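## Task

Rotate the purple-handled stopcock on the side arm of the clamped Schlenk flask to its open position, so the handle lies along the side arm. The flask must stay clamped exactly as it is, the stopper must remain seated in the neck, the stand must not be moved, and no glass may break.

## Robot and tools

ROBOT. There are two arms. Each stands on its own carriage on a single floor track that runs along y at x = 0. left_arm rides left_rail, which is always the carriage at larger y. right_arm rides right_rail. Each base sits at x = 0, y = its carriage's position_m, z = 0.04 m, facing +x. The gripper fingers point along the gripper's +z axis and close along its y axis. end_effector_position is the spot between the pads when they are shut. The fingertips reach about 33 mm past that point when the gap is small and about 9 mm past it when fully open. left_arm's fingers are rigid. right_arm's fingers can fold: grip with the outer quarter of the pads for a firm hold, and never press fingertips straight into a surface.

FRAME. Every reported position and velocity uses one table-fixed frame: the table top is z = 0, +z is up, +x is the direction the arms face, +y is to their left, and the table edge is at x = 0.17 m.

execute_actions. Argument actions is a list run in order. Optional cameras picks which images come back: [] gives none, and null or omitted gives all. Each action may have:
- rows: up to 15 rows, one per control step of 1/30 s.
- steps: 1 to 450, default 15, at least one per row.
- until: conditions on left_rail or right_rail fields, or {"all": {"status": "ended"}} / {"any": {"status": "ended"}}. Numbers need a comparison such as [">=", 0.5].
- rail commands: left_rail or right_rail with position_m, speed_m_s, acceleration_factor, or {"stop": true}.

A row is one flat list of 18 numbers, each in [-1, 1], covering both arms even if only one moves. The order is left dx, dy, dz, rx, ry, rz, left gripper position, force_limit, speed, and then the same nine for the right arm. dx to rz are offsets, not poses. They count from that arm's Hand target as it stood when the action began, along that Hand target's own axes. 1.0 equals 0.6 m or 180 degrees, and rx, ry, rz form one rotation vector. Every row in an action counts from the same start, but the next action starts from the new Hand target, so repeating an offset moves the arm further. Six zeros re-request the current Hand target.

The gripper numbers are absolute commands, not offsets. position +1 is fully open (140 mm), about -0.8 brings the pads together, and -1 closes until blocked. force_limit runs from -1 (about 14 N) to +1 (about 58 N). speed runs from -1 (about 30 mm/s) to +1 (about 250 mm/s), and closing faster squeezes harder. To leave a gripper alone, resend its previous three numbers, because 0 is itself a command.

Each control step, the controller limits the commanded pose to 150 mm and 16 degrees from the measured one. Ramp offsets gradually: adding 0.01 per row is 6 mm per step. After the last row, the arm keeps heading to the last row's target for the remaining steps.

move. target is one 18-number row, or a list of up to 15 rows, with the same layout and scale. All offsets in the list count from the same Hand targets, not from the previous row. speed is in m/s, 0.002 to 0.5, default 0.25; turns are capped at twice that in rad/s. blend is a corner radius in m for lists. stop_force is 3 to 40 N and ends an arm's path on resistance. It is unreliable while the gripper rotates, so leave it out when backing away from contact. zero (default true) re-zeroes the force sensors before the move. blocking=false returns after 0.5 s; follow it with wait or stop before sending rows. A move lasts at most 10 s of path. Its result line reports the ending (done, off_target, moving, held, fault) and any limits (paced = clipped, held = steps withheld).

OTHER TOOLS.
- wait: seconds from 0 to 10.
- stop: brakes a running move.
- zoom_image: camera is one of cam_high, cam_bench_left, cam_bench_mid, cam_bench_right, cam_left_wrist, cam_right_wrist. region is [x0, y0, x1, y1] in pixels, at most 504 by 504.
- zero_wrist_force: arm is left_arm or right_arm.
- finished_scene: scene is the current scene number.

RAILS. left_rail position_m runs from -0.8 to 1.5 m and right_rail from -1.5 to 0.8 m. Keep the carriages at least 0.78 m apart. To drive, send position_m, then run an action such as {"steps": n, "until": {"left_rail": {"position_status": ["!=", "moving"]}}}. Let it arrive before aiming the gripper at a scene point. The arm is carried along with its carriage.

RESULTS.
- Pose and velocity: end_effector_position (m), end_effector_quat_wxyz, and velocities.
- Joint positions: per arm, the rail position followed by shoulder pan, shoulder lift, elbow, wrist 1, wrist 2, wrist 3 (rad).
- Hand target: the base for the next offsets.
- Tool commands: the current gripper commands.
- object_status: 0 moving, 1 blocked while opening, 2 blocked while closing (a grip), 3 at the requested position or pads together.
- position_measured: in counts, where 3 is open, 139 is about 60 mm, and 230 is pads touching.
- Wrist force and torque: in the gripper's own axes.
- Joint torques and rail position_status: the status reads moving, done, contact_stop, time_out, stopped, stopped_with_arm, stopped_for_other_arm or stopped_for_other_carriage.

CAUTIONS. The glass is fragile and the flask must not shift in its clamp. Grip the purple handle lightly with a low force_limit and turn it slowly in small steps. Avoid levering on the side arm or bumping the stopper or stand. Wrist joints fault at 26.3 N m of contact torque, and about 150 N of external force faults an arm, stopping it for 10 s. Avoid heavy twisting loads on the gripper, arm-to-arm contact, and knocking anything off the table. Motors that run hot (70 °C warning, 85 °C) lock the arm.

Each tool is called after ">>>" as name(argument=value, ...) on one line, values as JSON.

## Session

>>> execute_actions(actions=[], cameras=["cam_high", "cam_bench_mid", "cam_bench_right", "cam_bench_left"])

Scene clock: 0.00 s.
left_arm: end_effector_position=(+0.3456, +0.6984, +0.5800) position_measured=3 object_status=3 end_effector_quat_wxyz=(+0.000, +1.000, +0.000, +0.000) | right_arm: end_effector_position=(+0.3456, -1.3351, +0.5800) position_measured=3 object_status=3 end_effector_quat_wxyz=(+0.000, +1.000, +0.000, +0.000)
Joint positions: left_arm=[0.671 -0.316 -1.725 0.971 -0.816 -1.571 2.826] | right_arm=[-1.362 -0.316 -1.725 0.971 -0.816 -1.571 2.826]
Joint velocities: within noise
Joint torques (N m): no reading
Wrist force (N): no reading
Wrist torque (N m): no reading
Wrist force, peak (N): no reading
Hand target: left_arm +0.3456, +0.6984, +0.5800; +0.000, +1.000, +0.000, +0.000 | right_arm +0.3456, -1.3351, +0.5800; +0.000, +1.000, +0.000, +0.000
Tool commands: left_gripper/position=+1.0 left_gripper/force_limit=+1.0 left_gripper/speed=+1.0 right_gripper/position=+1.0 right_gripper/force_limit=+1.0 right_gripper/speed=+1.0
left_rail: position_m=0.671 position_status=done
right_rail: position_m=-1.362 position_status=done
Images, in order (width x height): cam_high 896x504, cam_bench_left 896x504, cam_bench_mid 896x504, cam_bench_right 896x504.

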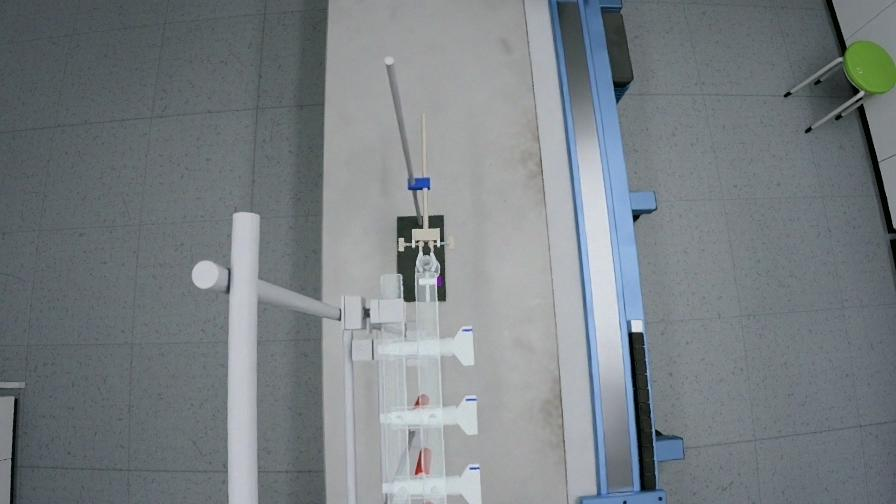

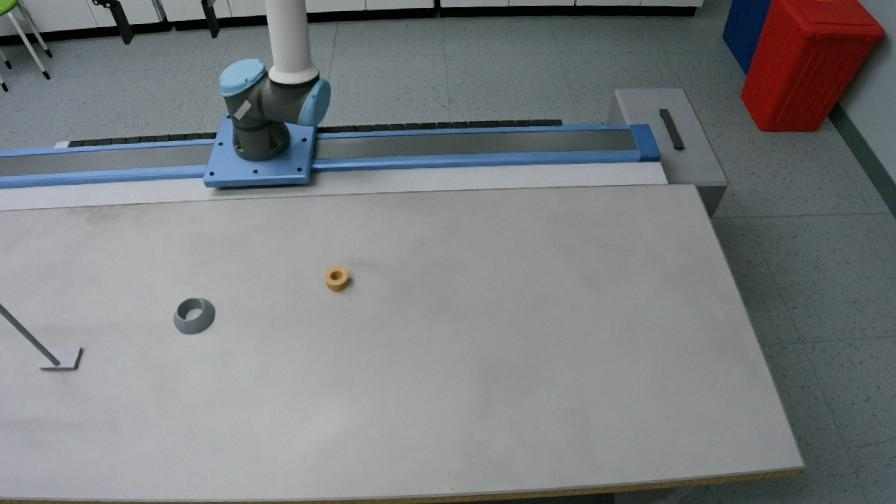

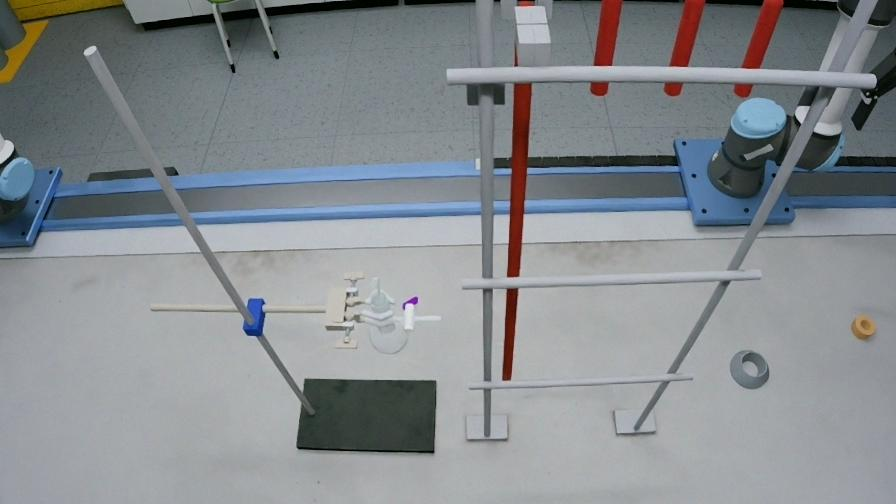

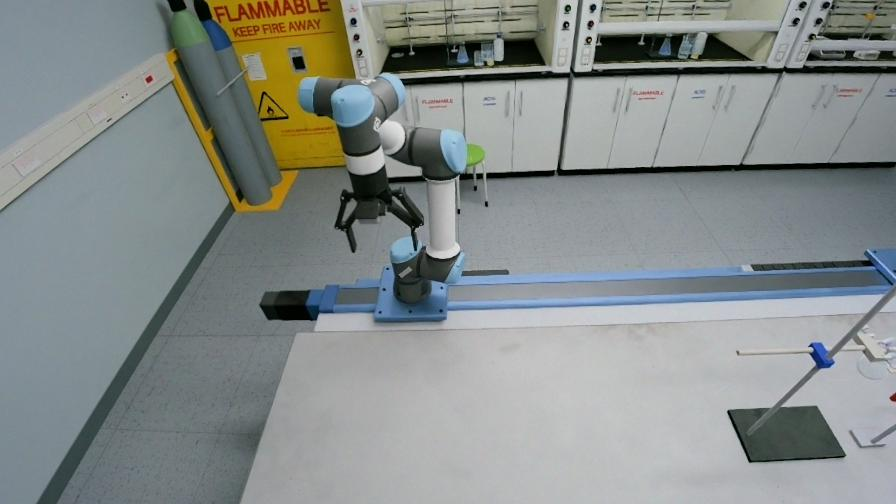

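>>> zoom_image(camera="cam_bench_mid", region=[320, 260, 460, 370])

>>> zoom_image(camera="cam_high", region=[380, 210, 480, 310])

Scaled by 3.600.

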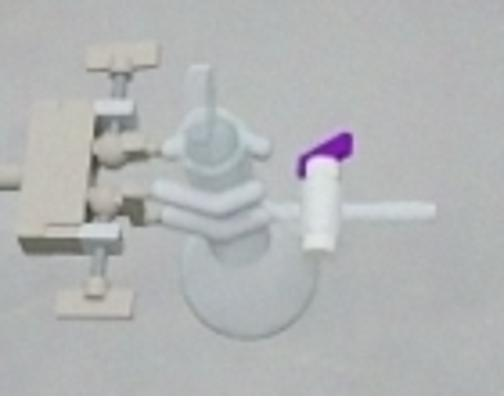

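Scaled by 5.040.

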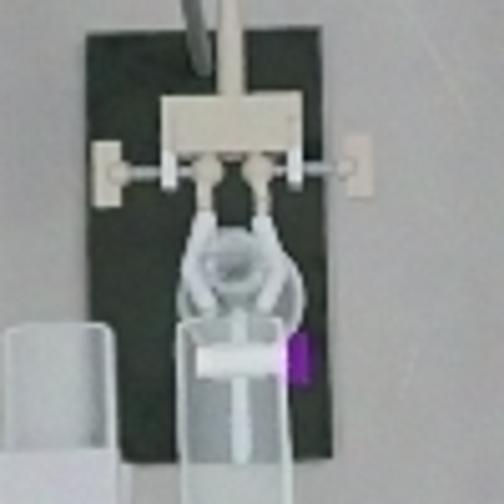

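>>> execute_actions(actions=[{"right_rail": {"position_m": -0.486}, "rows": [[0,0,0,0,0,0,1,1,1, 0,0,0,0,0,0,-0.333,-1,0]], "steps": 75, "until": {"right_rail": {"position_status": ["!=", "moving"]}}}], cameras=[])

>>> move(target=[[0,0,0,0,0,0,1,1,1, 0.0907,-0.59,0.3467,-0.2169,0.4651,-0.2169,-0.333,-1,0],[0,0,0,0,0,0,1,1,1, 0.1823,-0.59,0.3508,-0.2169,0.4651,-0.2169,-0.333,-1,0]], speed=[0.4, 0.2], blend=0.03, cameras=["cam_high", "cam_bench_mid", "cam_right_wrist"])

>>> zoom_image(camera="cam_right_wrist", region=[380, 120, 600, 320])

>>> zoom_image(camera="cam_high", region=[400, 250, 500, 320])

Scene clock: 6.13 s.
left_arm: end_effector_position=(+0.3456, +0.6984, +0.5800) position_measured=3 object_status=3 end_effector_quat_wxyz=(+0.000, +1.000, +0.000, +0.000) | right_arm: end_effector_position=(+0.3456, -0.4588, +0.5800) position_measured=171 object_status=3 end_effector_quat_wxyz=(+0.000, +1.000, +0.000, +0.000)
Joint positions: left_arm=[0.671 -0.316 -1.725 0.971 -0.816 -1.571 2.826] | right_arm=[-0.486 -0.316 -1.725 0.971 -0.816 -1.571 2.826]
Joint velocities: within noise
Joint torques (N m): left_arm=[-0.51 -13.34 -17.82 -3.9 0.14 0.24] | right_arm=[0.84 -12.27 -17.47 -3.45 0.07 0.16]
Wrist force (N): left_arm=[0.3 0.2 0.1] | right_arm=[-0.2 -0.1 -0.1]
Wrist torque (N m): left_arm=[0.05 -0.06 0.00] | right_arm=[-0.03 0.04 0.00]
Wrist force, peak (N): left_arm=[0.3 0.0 0.5] | right_arm=[0.1 2.9 -0.2]
Hand target: left_arm +0.3456, +0.6984, +0.5800; +0.000, +1.000, +0.000, +0.000 | right_arm +0.3456, -0.4588, +0.5800; +0.000, +1.000, +0.000, +0.000
Off the commanded pose: left_arm 0.000 m, 0 deg | right_arm 0.000 m, 0 deg.
left_rail: position_m=0.671 position_status=done
right_rail: position_m=-0.486 position_status=done
No camera images: "cameras" was empty.

Scene clock: 9.50 s.
left_arm: end_effector_position=(+0.3456, +0.6984, +0.5800) position_measured=3 object_status=3 end_effector_quat_wxyz=(+0.000, +1.000, +0.000, +0.000) | right_arm: end_effector_position=(+0.4550, -0.1047, +0.3695) position_measured=171 object_status=3 end_effector_quat_wxyz=(+0.299, +0.641, +0.299, +0.641)
Joint positions: left_arm=[0.671 -0.316 -1.725 0.971 -0.816 -1.571 2.826] | right_arm=[-0.486 0.877 -1.173 2.147 -4.115 -2.448 2.269]
Joint velocities: within noise
Joint torques (N m): left_arm=[-0.5 -13.37 -16.61 -4.38 0.08 0.18] | right_arm=[-8.46 -23.5 -21.04 -2.74 1.59 -2.01]
Wrist force (N): left_arm=[0.1 0.0 0.1] | right_arm=[1.9 -0.3 1.2]
Wrist torque (N m): left_arm=[0.01 -0.03 0.00] | right_arm=[0.14 -0.45 0.02]
Wrist force, peak (N): left_arm=[0.5 0.0 0.3] | right_arm=[1.9 -0.7 2.1]
Hand target: left_arm +0.3456, +0.6984, +0.5800; +0.000, +1.000, +0.000, +0.000 | right_arm +0.4550, -0.1047, +0.3695; +0.299, +0.641, +0.299, +0.641
Off the commanded pose: left_arm 0.000 m, 0 deg | right_arm 0.000 m, 0 deg.
left_rail: position_m=0.671 position_status=done
right_rail: position_m=-0.486 position_status=done
move: done; blend cut to 0.0275 m at target 1
camera_calibration:
cam_right_wrist: T_world_to_cam=[[-0.00933944, -0.666377, 0.745556, -0.329153], [-0.313482, -0.706052, -0.634996, 0.315552], [0.949548, -0.239649, -0.202303, -0.237613], [0, 0, 0, 1]] pos_world=[0.321471, -0.0534872, 0.397707]
Images, in order (width x height): cam_high 896x504, cam_bench_mid 896x504, cam_right_wrist 896x504.

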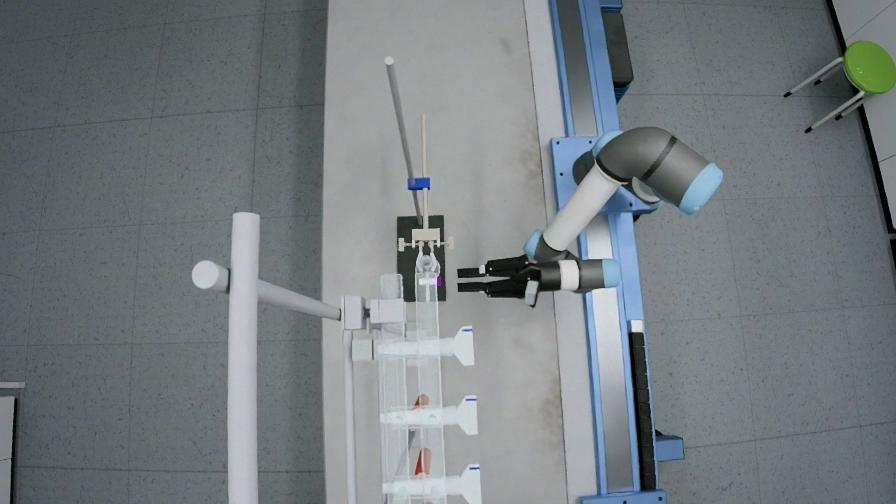

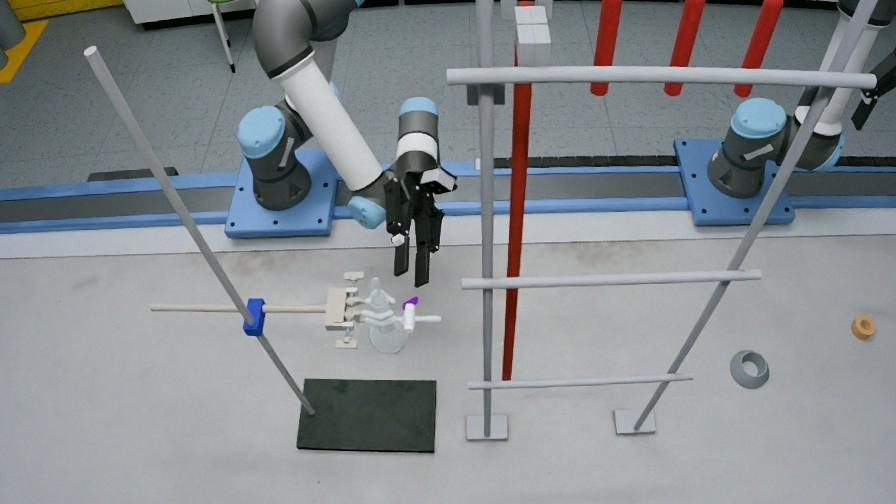

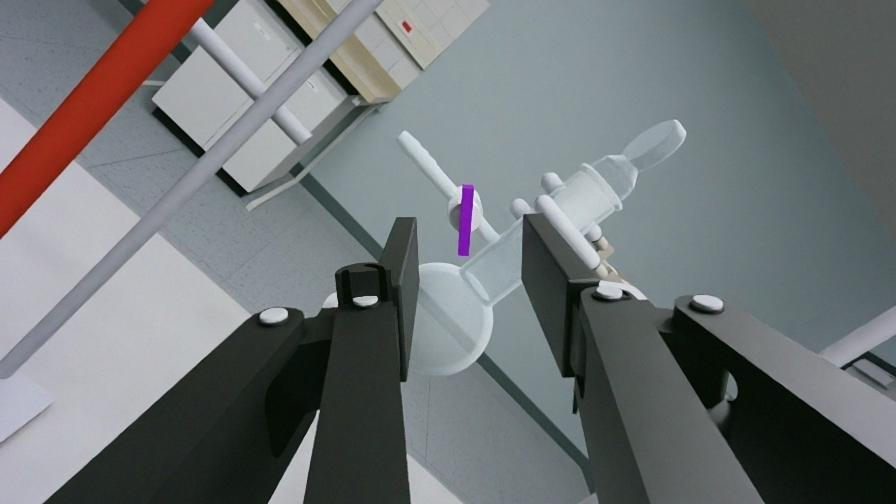

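Scaled by 2.291.

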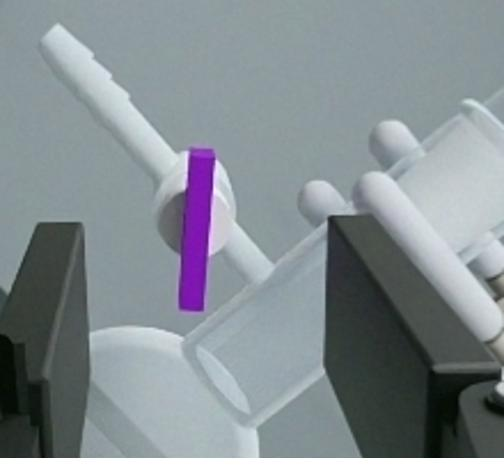

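Scaled by 5.040.

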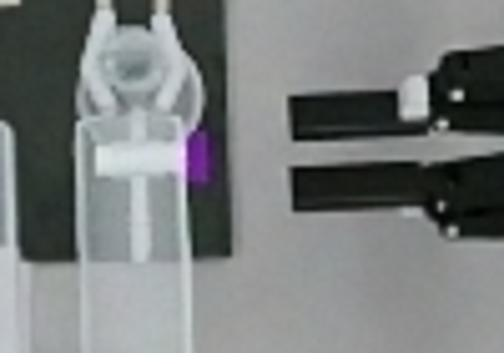

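>>> move(target=[[0,0,0,0,0,0,1,1,1, -0.0008,0.0008,0.0783,0,0,0.0267,-0.333,-1,0],[0,0,0,0,0,0,1,1,1, -0.0008,0.0008,0.0783,0,0,0.0267,-1,-1,-1]], speed=0.1, cameras=["cam_high", "cam_right_wrist"])

>>> zoom_image(camera="cam_right_wrist", region=[390, 160, 560, 330])

>>> zoom_image(camera="cam_high", region=[400, 250, 490, 310])

Scene clock: 15.40 s.
left_arm: end_effector_position=(+0.3456, +0.6984, +0.5800) position_measured=3 object_status=3 end_effector_quat_wxyz=(+0.000, +1.000, +0.000, +0.000) | right_arm: end_effector_position=(+0.5020, -0.1054, +0.3696) position_measured=223 object_status=0 end_effector_quat_wxyz=(+0.272, +0.653, +0.272, +0.653)
Joint positions: left_arm=[0.671 -0.316 -1.725 0.971 -0.816 -1.571 2.826] | right_arm=[-0.486 0.788 -1.143 2.093 -4.092 -2.358 2.353]
Joint velocities: within noise
Joint torques (N m): left_arm=[-0.04 -13.83 -13.89 -4.8 0.18 0.1] | right_arm=[-7.71 -26.59 -19.28 -0.72 1.13 2.23]
Wrist force (N): left_arm=[0.2 0.1 0.1] | right_arm=[1.1 -1.2 0.6]
Wrist torque (N m): left_arm=[0.03 -0.03 0.00] | right_arm=[0.01 -0.46 0.07]
Wrist force, peak (N): left_arm=[0.4 0.1 0.5] | right_arm=[1.9 -0.3 1.8]
Hand target: left_arm +0.3456, +0.6984, +0.5800; +0.000, +1.000, +0.000, +0.000 | right_arm +0.5020, -0.1054, +0.3696; +0.272, +0.653, +0.272, +0.653
Off the commanded pose: left_arm 0.000 m, 0 deg | right_arm 0.000 m, 0 deg.
left_rail: position_m=0.671 position_status=done
right_rail: position_m=-0.486 position_status=done
move: done
camera_calibration:
cam_right_wrist: T_world_to_cam=[[-0.0093925, -0.72649, 0.687112, -0.313902], [-0.31336, -0.650393, -0.69195, 0.356697], [0.949588, -0.221813, -0.221544, -0.273423], [0, 0, 0, 1]] pos_world=[0.368466, -0.0567022, 0.401927]
Images, in order (width x height): cam_high 896x504, cam_right_wrist 896x504.

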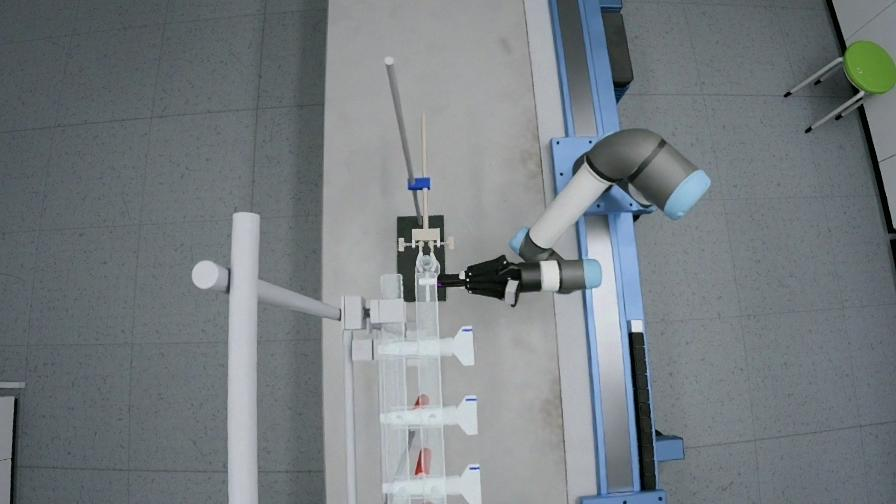

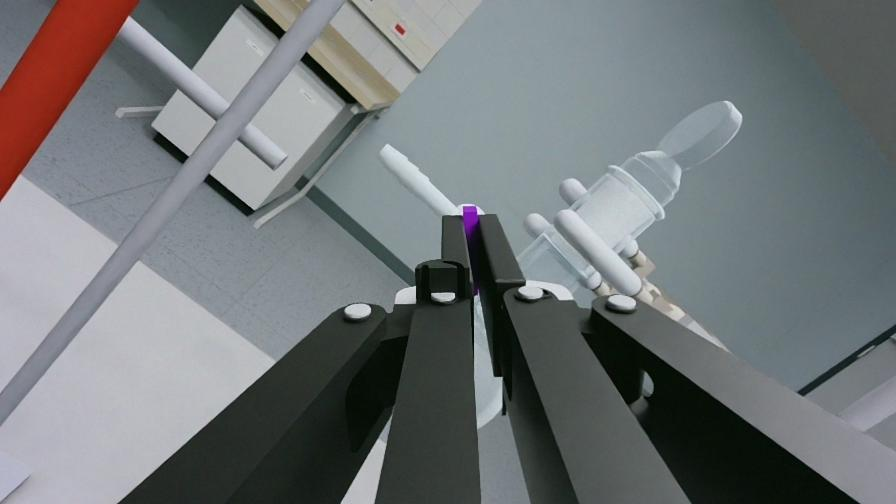

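Scaled by 2.965.

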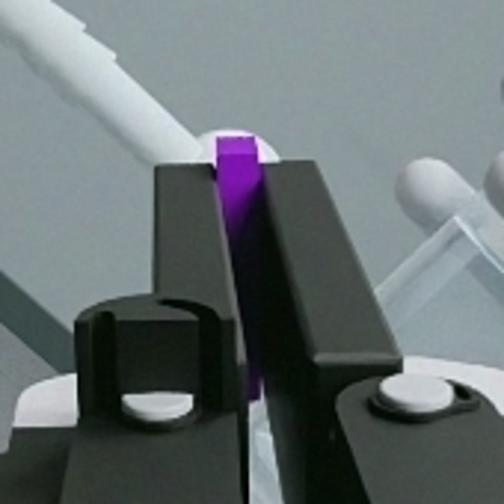

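Scaled by 5.600.

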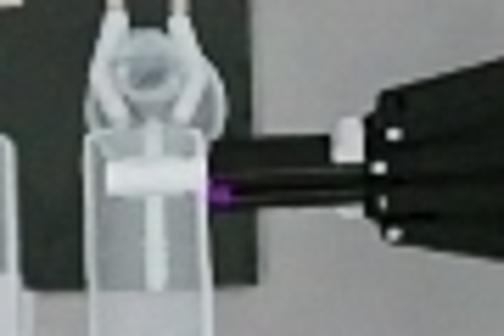

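>>> execute_actions(actions=[], cameras=[])

Scene clock: 22.13 s.
left_arm: end_effector_position=(+0.3456, +0.6984, +0.5800) position_measured=3 object_status=3 end_effector_quat_wxyz=(+0.000, +1.000, +0.000, +0.000) | right_arm: end_effector_position=(+0.5020, -0.1054, +0.3696) position_measured=223 object_status=2 end_effector_quat_wxyz=(+0.272, +0.653, +0.272, +0.653)
Joint positions: left_arm=[0.671 -0.316 -1.725 0.971 -0.816 -1.571 2.826] | right_arm=[-0.486 0.788 -1.143 2.093 -4.092 -2.358 2.353]
Joint velocities: within noise
Joint torques (N m): left_arm=[-0.04 -14.09 -12.52 -4.74 0.14 0.1] | right_arm=[-2.59 -31.38 -14.02 -1.66 -0.28 0.73]
Wrist force (N): left_arm=[0.2 -0.1 0.3] | right_arm=[1.3 -1.0 0.3]
Wrist torque (N m): left_arm=[-0.02 -0.04 0.00] | right_arm=[0.09 -0.45 0.07]
Wrist force, peak (N): left_arm=[0.5 0.0 0.5] | right_arm=[1.7 -1.3 0.5]
Hand target: left_arm +0.3456, +0.6984, +0.5800; +0.000, +1.000, +0.000, +0.000 | right_arm +0.5020, -0.1054, +0.3696; +0.272, +0.653, +0.272, +0.653
Tool commands: left_gripper/position=+1.0 left_gripper/force_limit=+1.0 left_gripper/speed=+1.0 right_gripper/position=-1.0 right_gripper/force_limit=-1.0 right_gripper/speed=-1.0
Off the commanded pose: left_arm 0.000 m, 0 deg | right_arm 0.000 m, 0 deg.
left_rail: position_m=0.671 position_status=done
right_rail: position_m=-0.486 position_status=done
No camera images: "cameras" was empty.

>>> move(target=[0,0,0,0,0,0,1,1,1, 0,0,0,0,0,-0.249,-1,-1,-1], speed=0.3, cameras=["cam_bench_mid", "cam_right_wrist"])

Scene clock: 24.67 s.
left_arm: end_effector_position=(+0.3456, +0.6984, +0.5800) position_measured=3 object_status=3 end_effector_quat_wxyz=(+0.000, +1.000, +0.000, +0.000) | right_arm: end_effector_position=(+0.5019, -0.1054, +0.3696) position_measured=223 object_status=2 end_effector_quat_wxyz=(+0.500, +0.500, +0.500, +0.500)
Joint positions: left_arm=[0.671 -0.316 -1.725 0.971 -0.816 -1.571 2.826] | right_arm=[-0.486 0.788 -1.143 2.093 -4.092 -2.358 1.571]
Joint velocities: within noise
Joint torques (N m): left_arm=[0.31 -13.74 -12.44 -4.74 0.12 0.21] | right_arm=[-6.17 -25.2 -22.71 -3.11 1.58 -2.17]
Wrist force (N): left_arm=[0.1 0.0 0.3] | right_arm=[0.3 -0.3 1.0]
Wrist torque (N m): left_arm=[0.01 -0.02 -0.01] | right_arm=[0.25 -0.17 0.20]
Wrist force, peak (N): left_arm=[0.5 -0.2 0.3] | right_arm=[1.5 -1.3 0.7]
Hand target: left_arm +0.3456, +0.6984, +0.5800; +0.000, +1.000, +0.000, +0.000 | right_arm +0.5020, -0.1054, +0.3696; +0.500, +0.500, +0.500, +0.500
Off the commanded pose: left_arm 0.000 m, 0 deg | right_arm 0.000 m, 0 deg.
left_rail: position_m=0.671 position_status=done
right_rail: position_m=-0.486 position_status=done
move: done
camera_calibration:
cam_right_wrist: T_world_to_cam=[[-0.00932977, -0.0311792, 0.99947, -0.356092], [-0.313283, -0.949102, -0.0325324, 0.0814579], [0.949614, -0.313421, -0.000913025, -0.364604], [0, 0, 0, 1]] pos_world=[0.368431, -0.0480655, 0.35822]
Images, in order (width x height): cam_bench_mid 896x504, cam_right_wrist 896x504.

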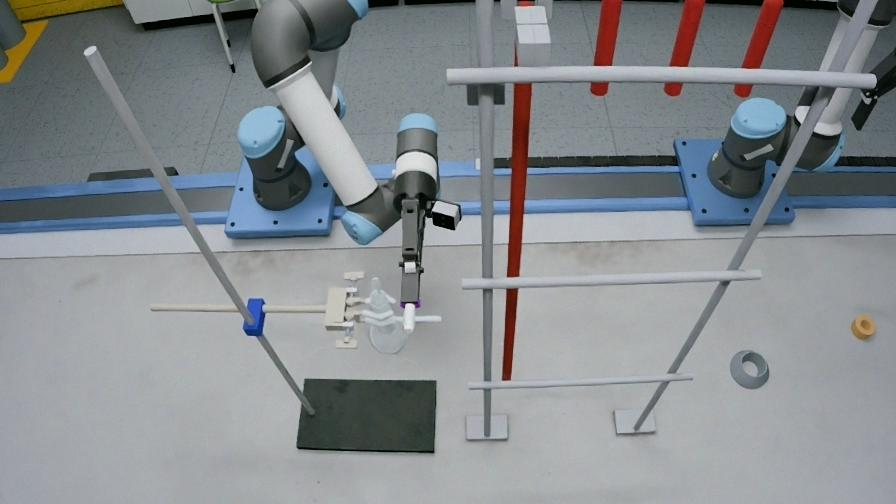

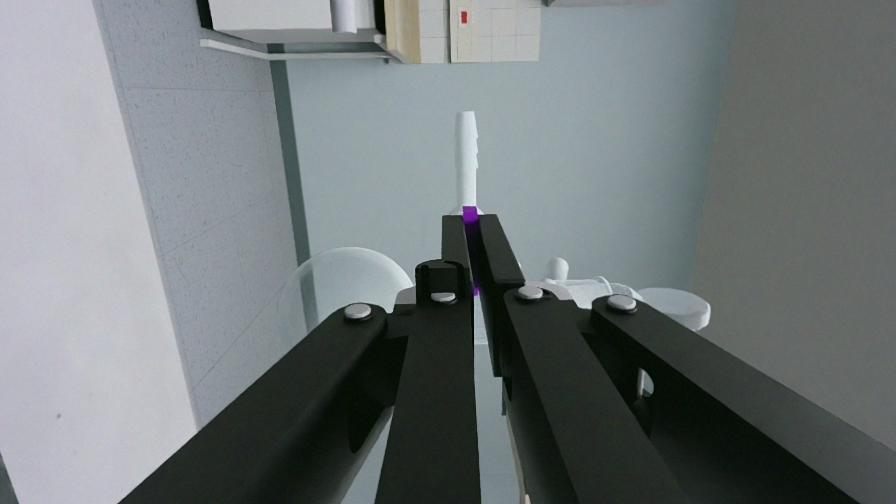

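>>> move(target=[[0,0,0,0,0,0,1,1,1, 0,0,0,0,0,0,-0.569,-1,-1],[0,0,0,0,0,0,1,1,1, 0,0,-0.15,0,0,0,-0.569,-1,-1]], speed=0.15, cameras=["cam_bench_mid", "cam_right_wrist"])

>>> zoom_image(camera="cam_right_wrist", region=[340, 100, 600, 330])

>>> zoom_image(camera="cam_bench_mid", region=[320, 260, 460, 370])

Scene clock: 27.10 s.
left_arm: end_effector_position=(+0.3456, +0.6984, +0.5800) position_measured=3 object_status=3 end_effector_quat_wxyz=(+0.000, +1.000, +0.000, +0.000) | right_arm: end_effector_position=(+0.4121, -0.1054, +0.3696) position_measured=201 object_status=3 end_effector_quat_wxyz=(+0.500, +0.500, +0.500, +0.500)
Joint positions: left_arm=[0.671 -0.316 -1.725 0.971 -0.816 -1.571 2.826] | right_arm=[-0.486 0.966 -1.196 2.187 -4.132 -2.537 1.571]
Joint velocities: within noise
Joint torques (N m): left_arm=[0.73 -14.05 -12.58 -4.79 0.25 0.12] | right_arm=[8.26 -39.57 -7.63 -2.53 -1.18 1.58]
Wrist force (N): left_arm=[0.3 0.1 0.2] | right_arm=[0.3 0.4 1.2]
Wrist torque (N m): left_arm=[0.02 -0.06 0.00] | right_arm=[0.24 -0.04 0.09]
Wrist force, peak (N): left_arm=[0.3 0.0 0.5] | right_arm=[0.6 -0.4 2.4]
Hand target: left_arm +0.3456, +0.6984, +0.5800; +0.000, +1.000, +0.000, +0.000 | right_arm +0.4120, -0.1054, +0.3696; +0.500, +0.500, +0.500, +0.500
Off the commanded pose: left_arm 0.000 m, 0 deg | right_arm 0.000 m, 0 deg.
left_rail: position_m=0.671 position_status=done
right_rail: position_m=-0.486 position_status=done
move: done
camera_calibration:
cam_right_wrist: T_world_to_cam=[[-0.00936344, -0.0309765, 0.999476, -0.356897], [-0.313333, -0.949092, -0.0323504, 0.0532207], [0.949597, -0.313471, -0.000819201, -0.279299], [0, 0, 0, 1]] pos_world=[0.278555, -0.0480963, 0.358203]
Images, in order (width x height): cam_bench_mid 896x504, cam_right_wrist 896x504.

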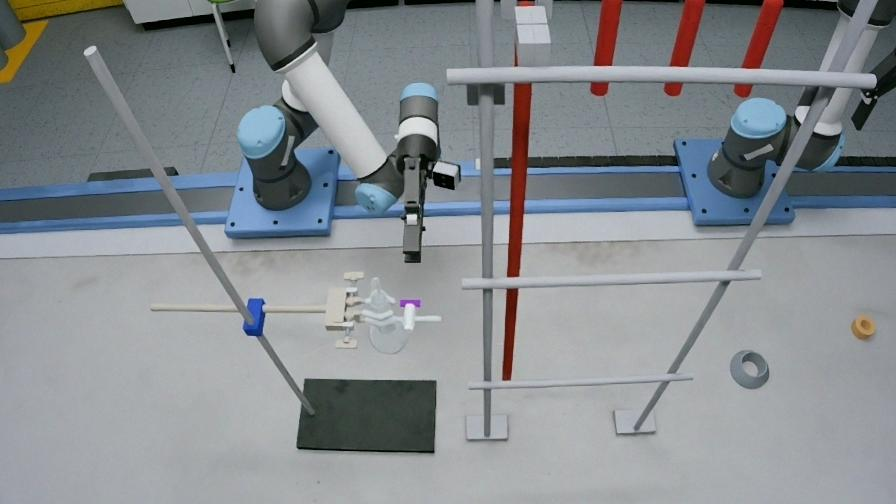

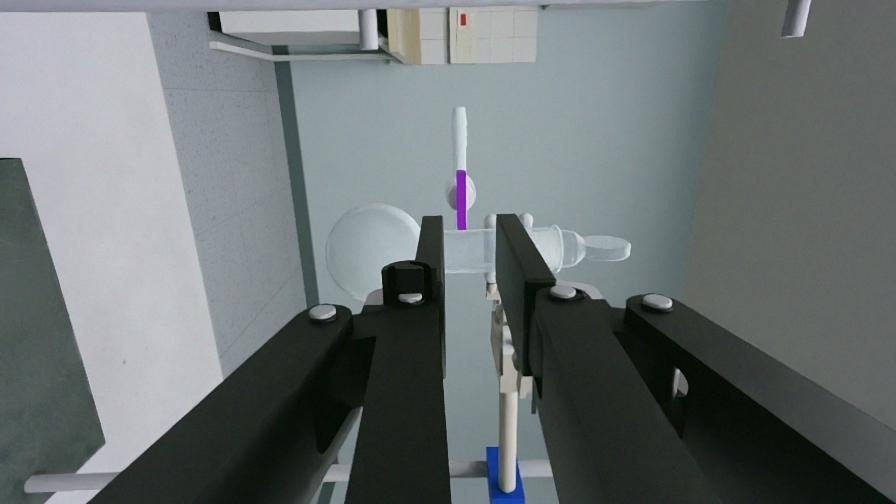

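Scaled by 1.938.

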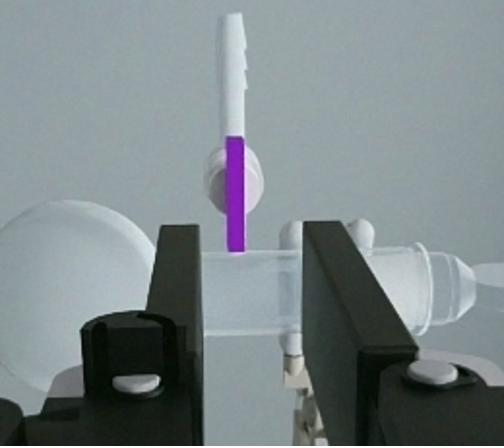

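Scaled by 3.600.

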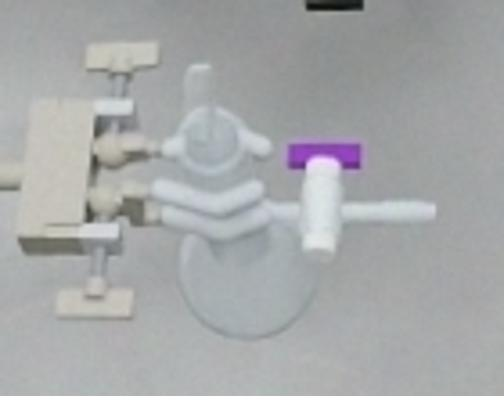

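>>> finished_scene(scene=2)

The scene is finished: the task was done.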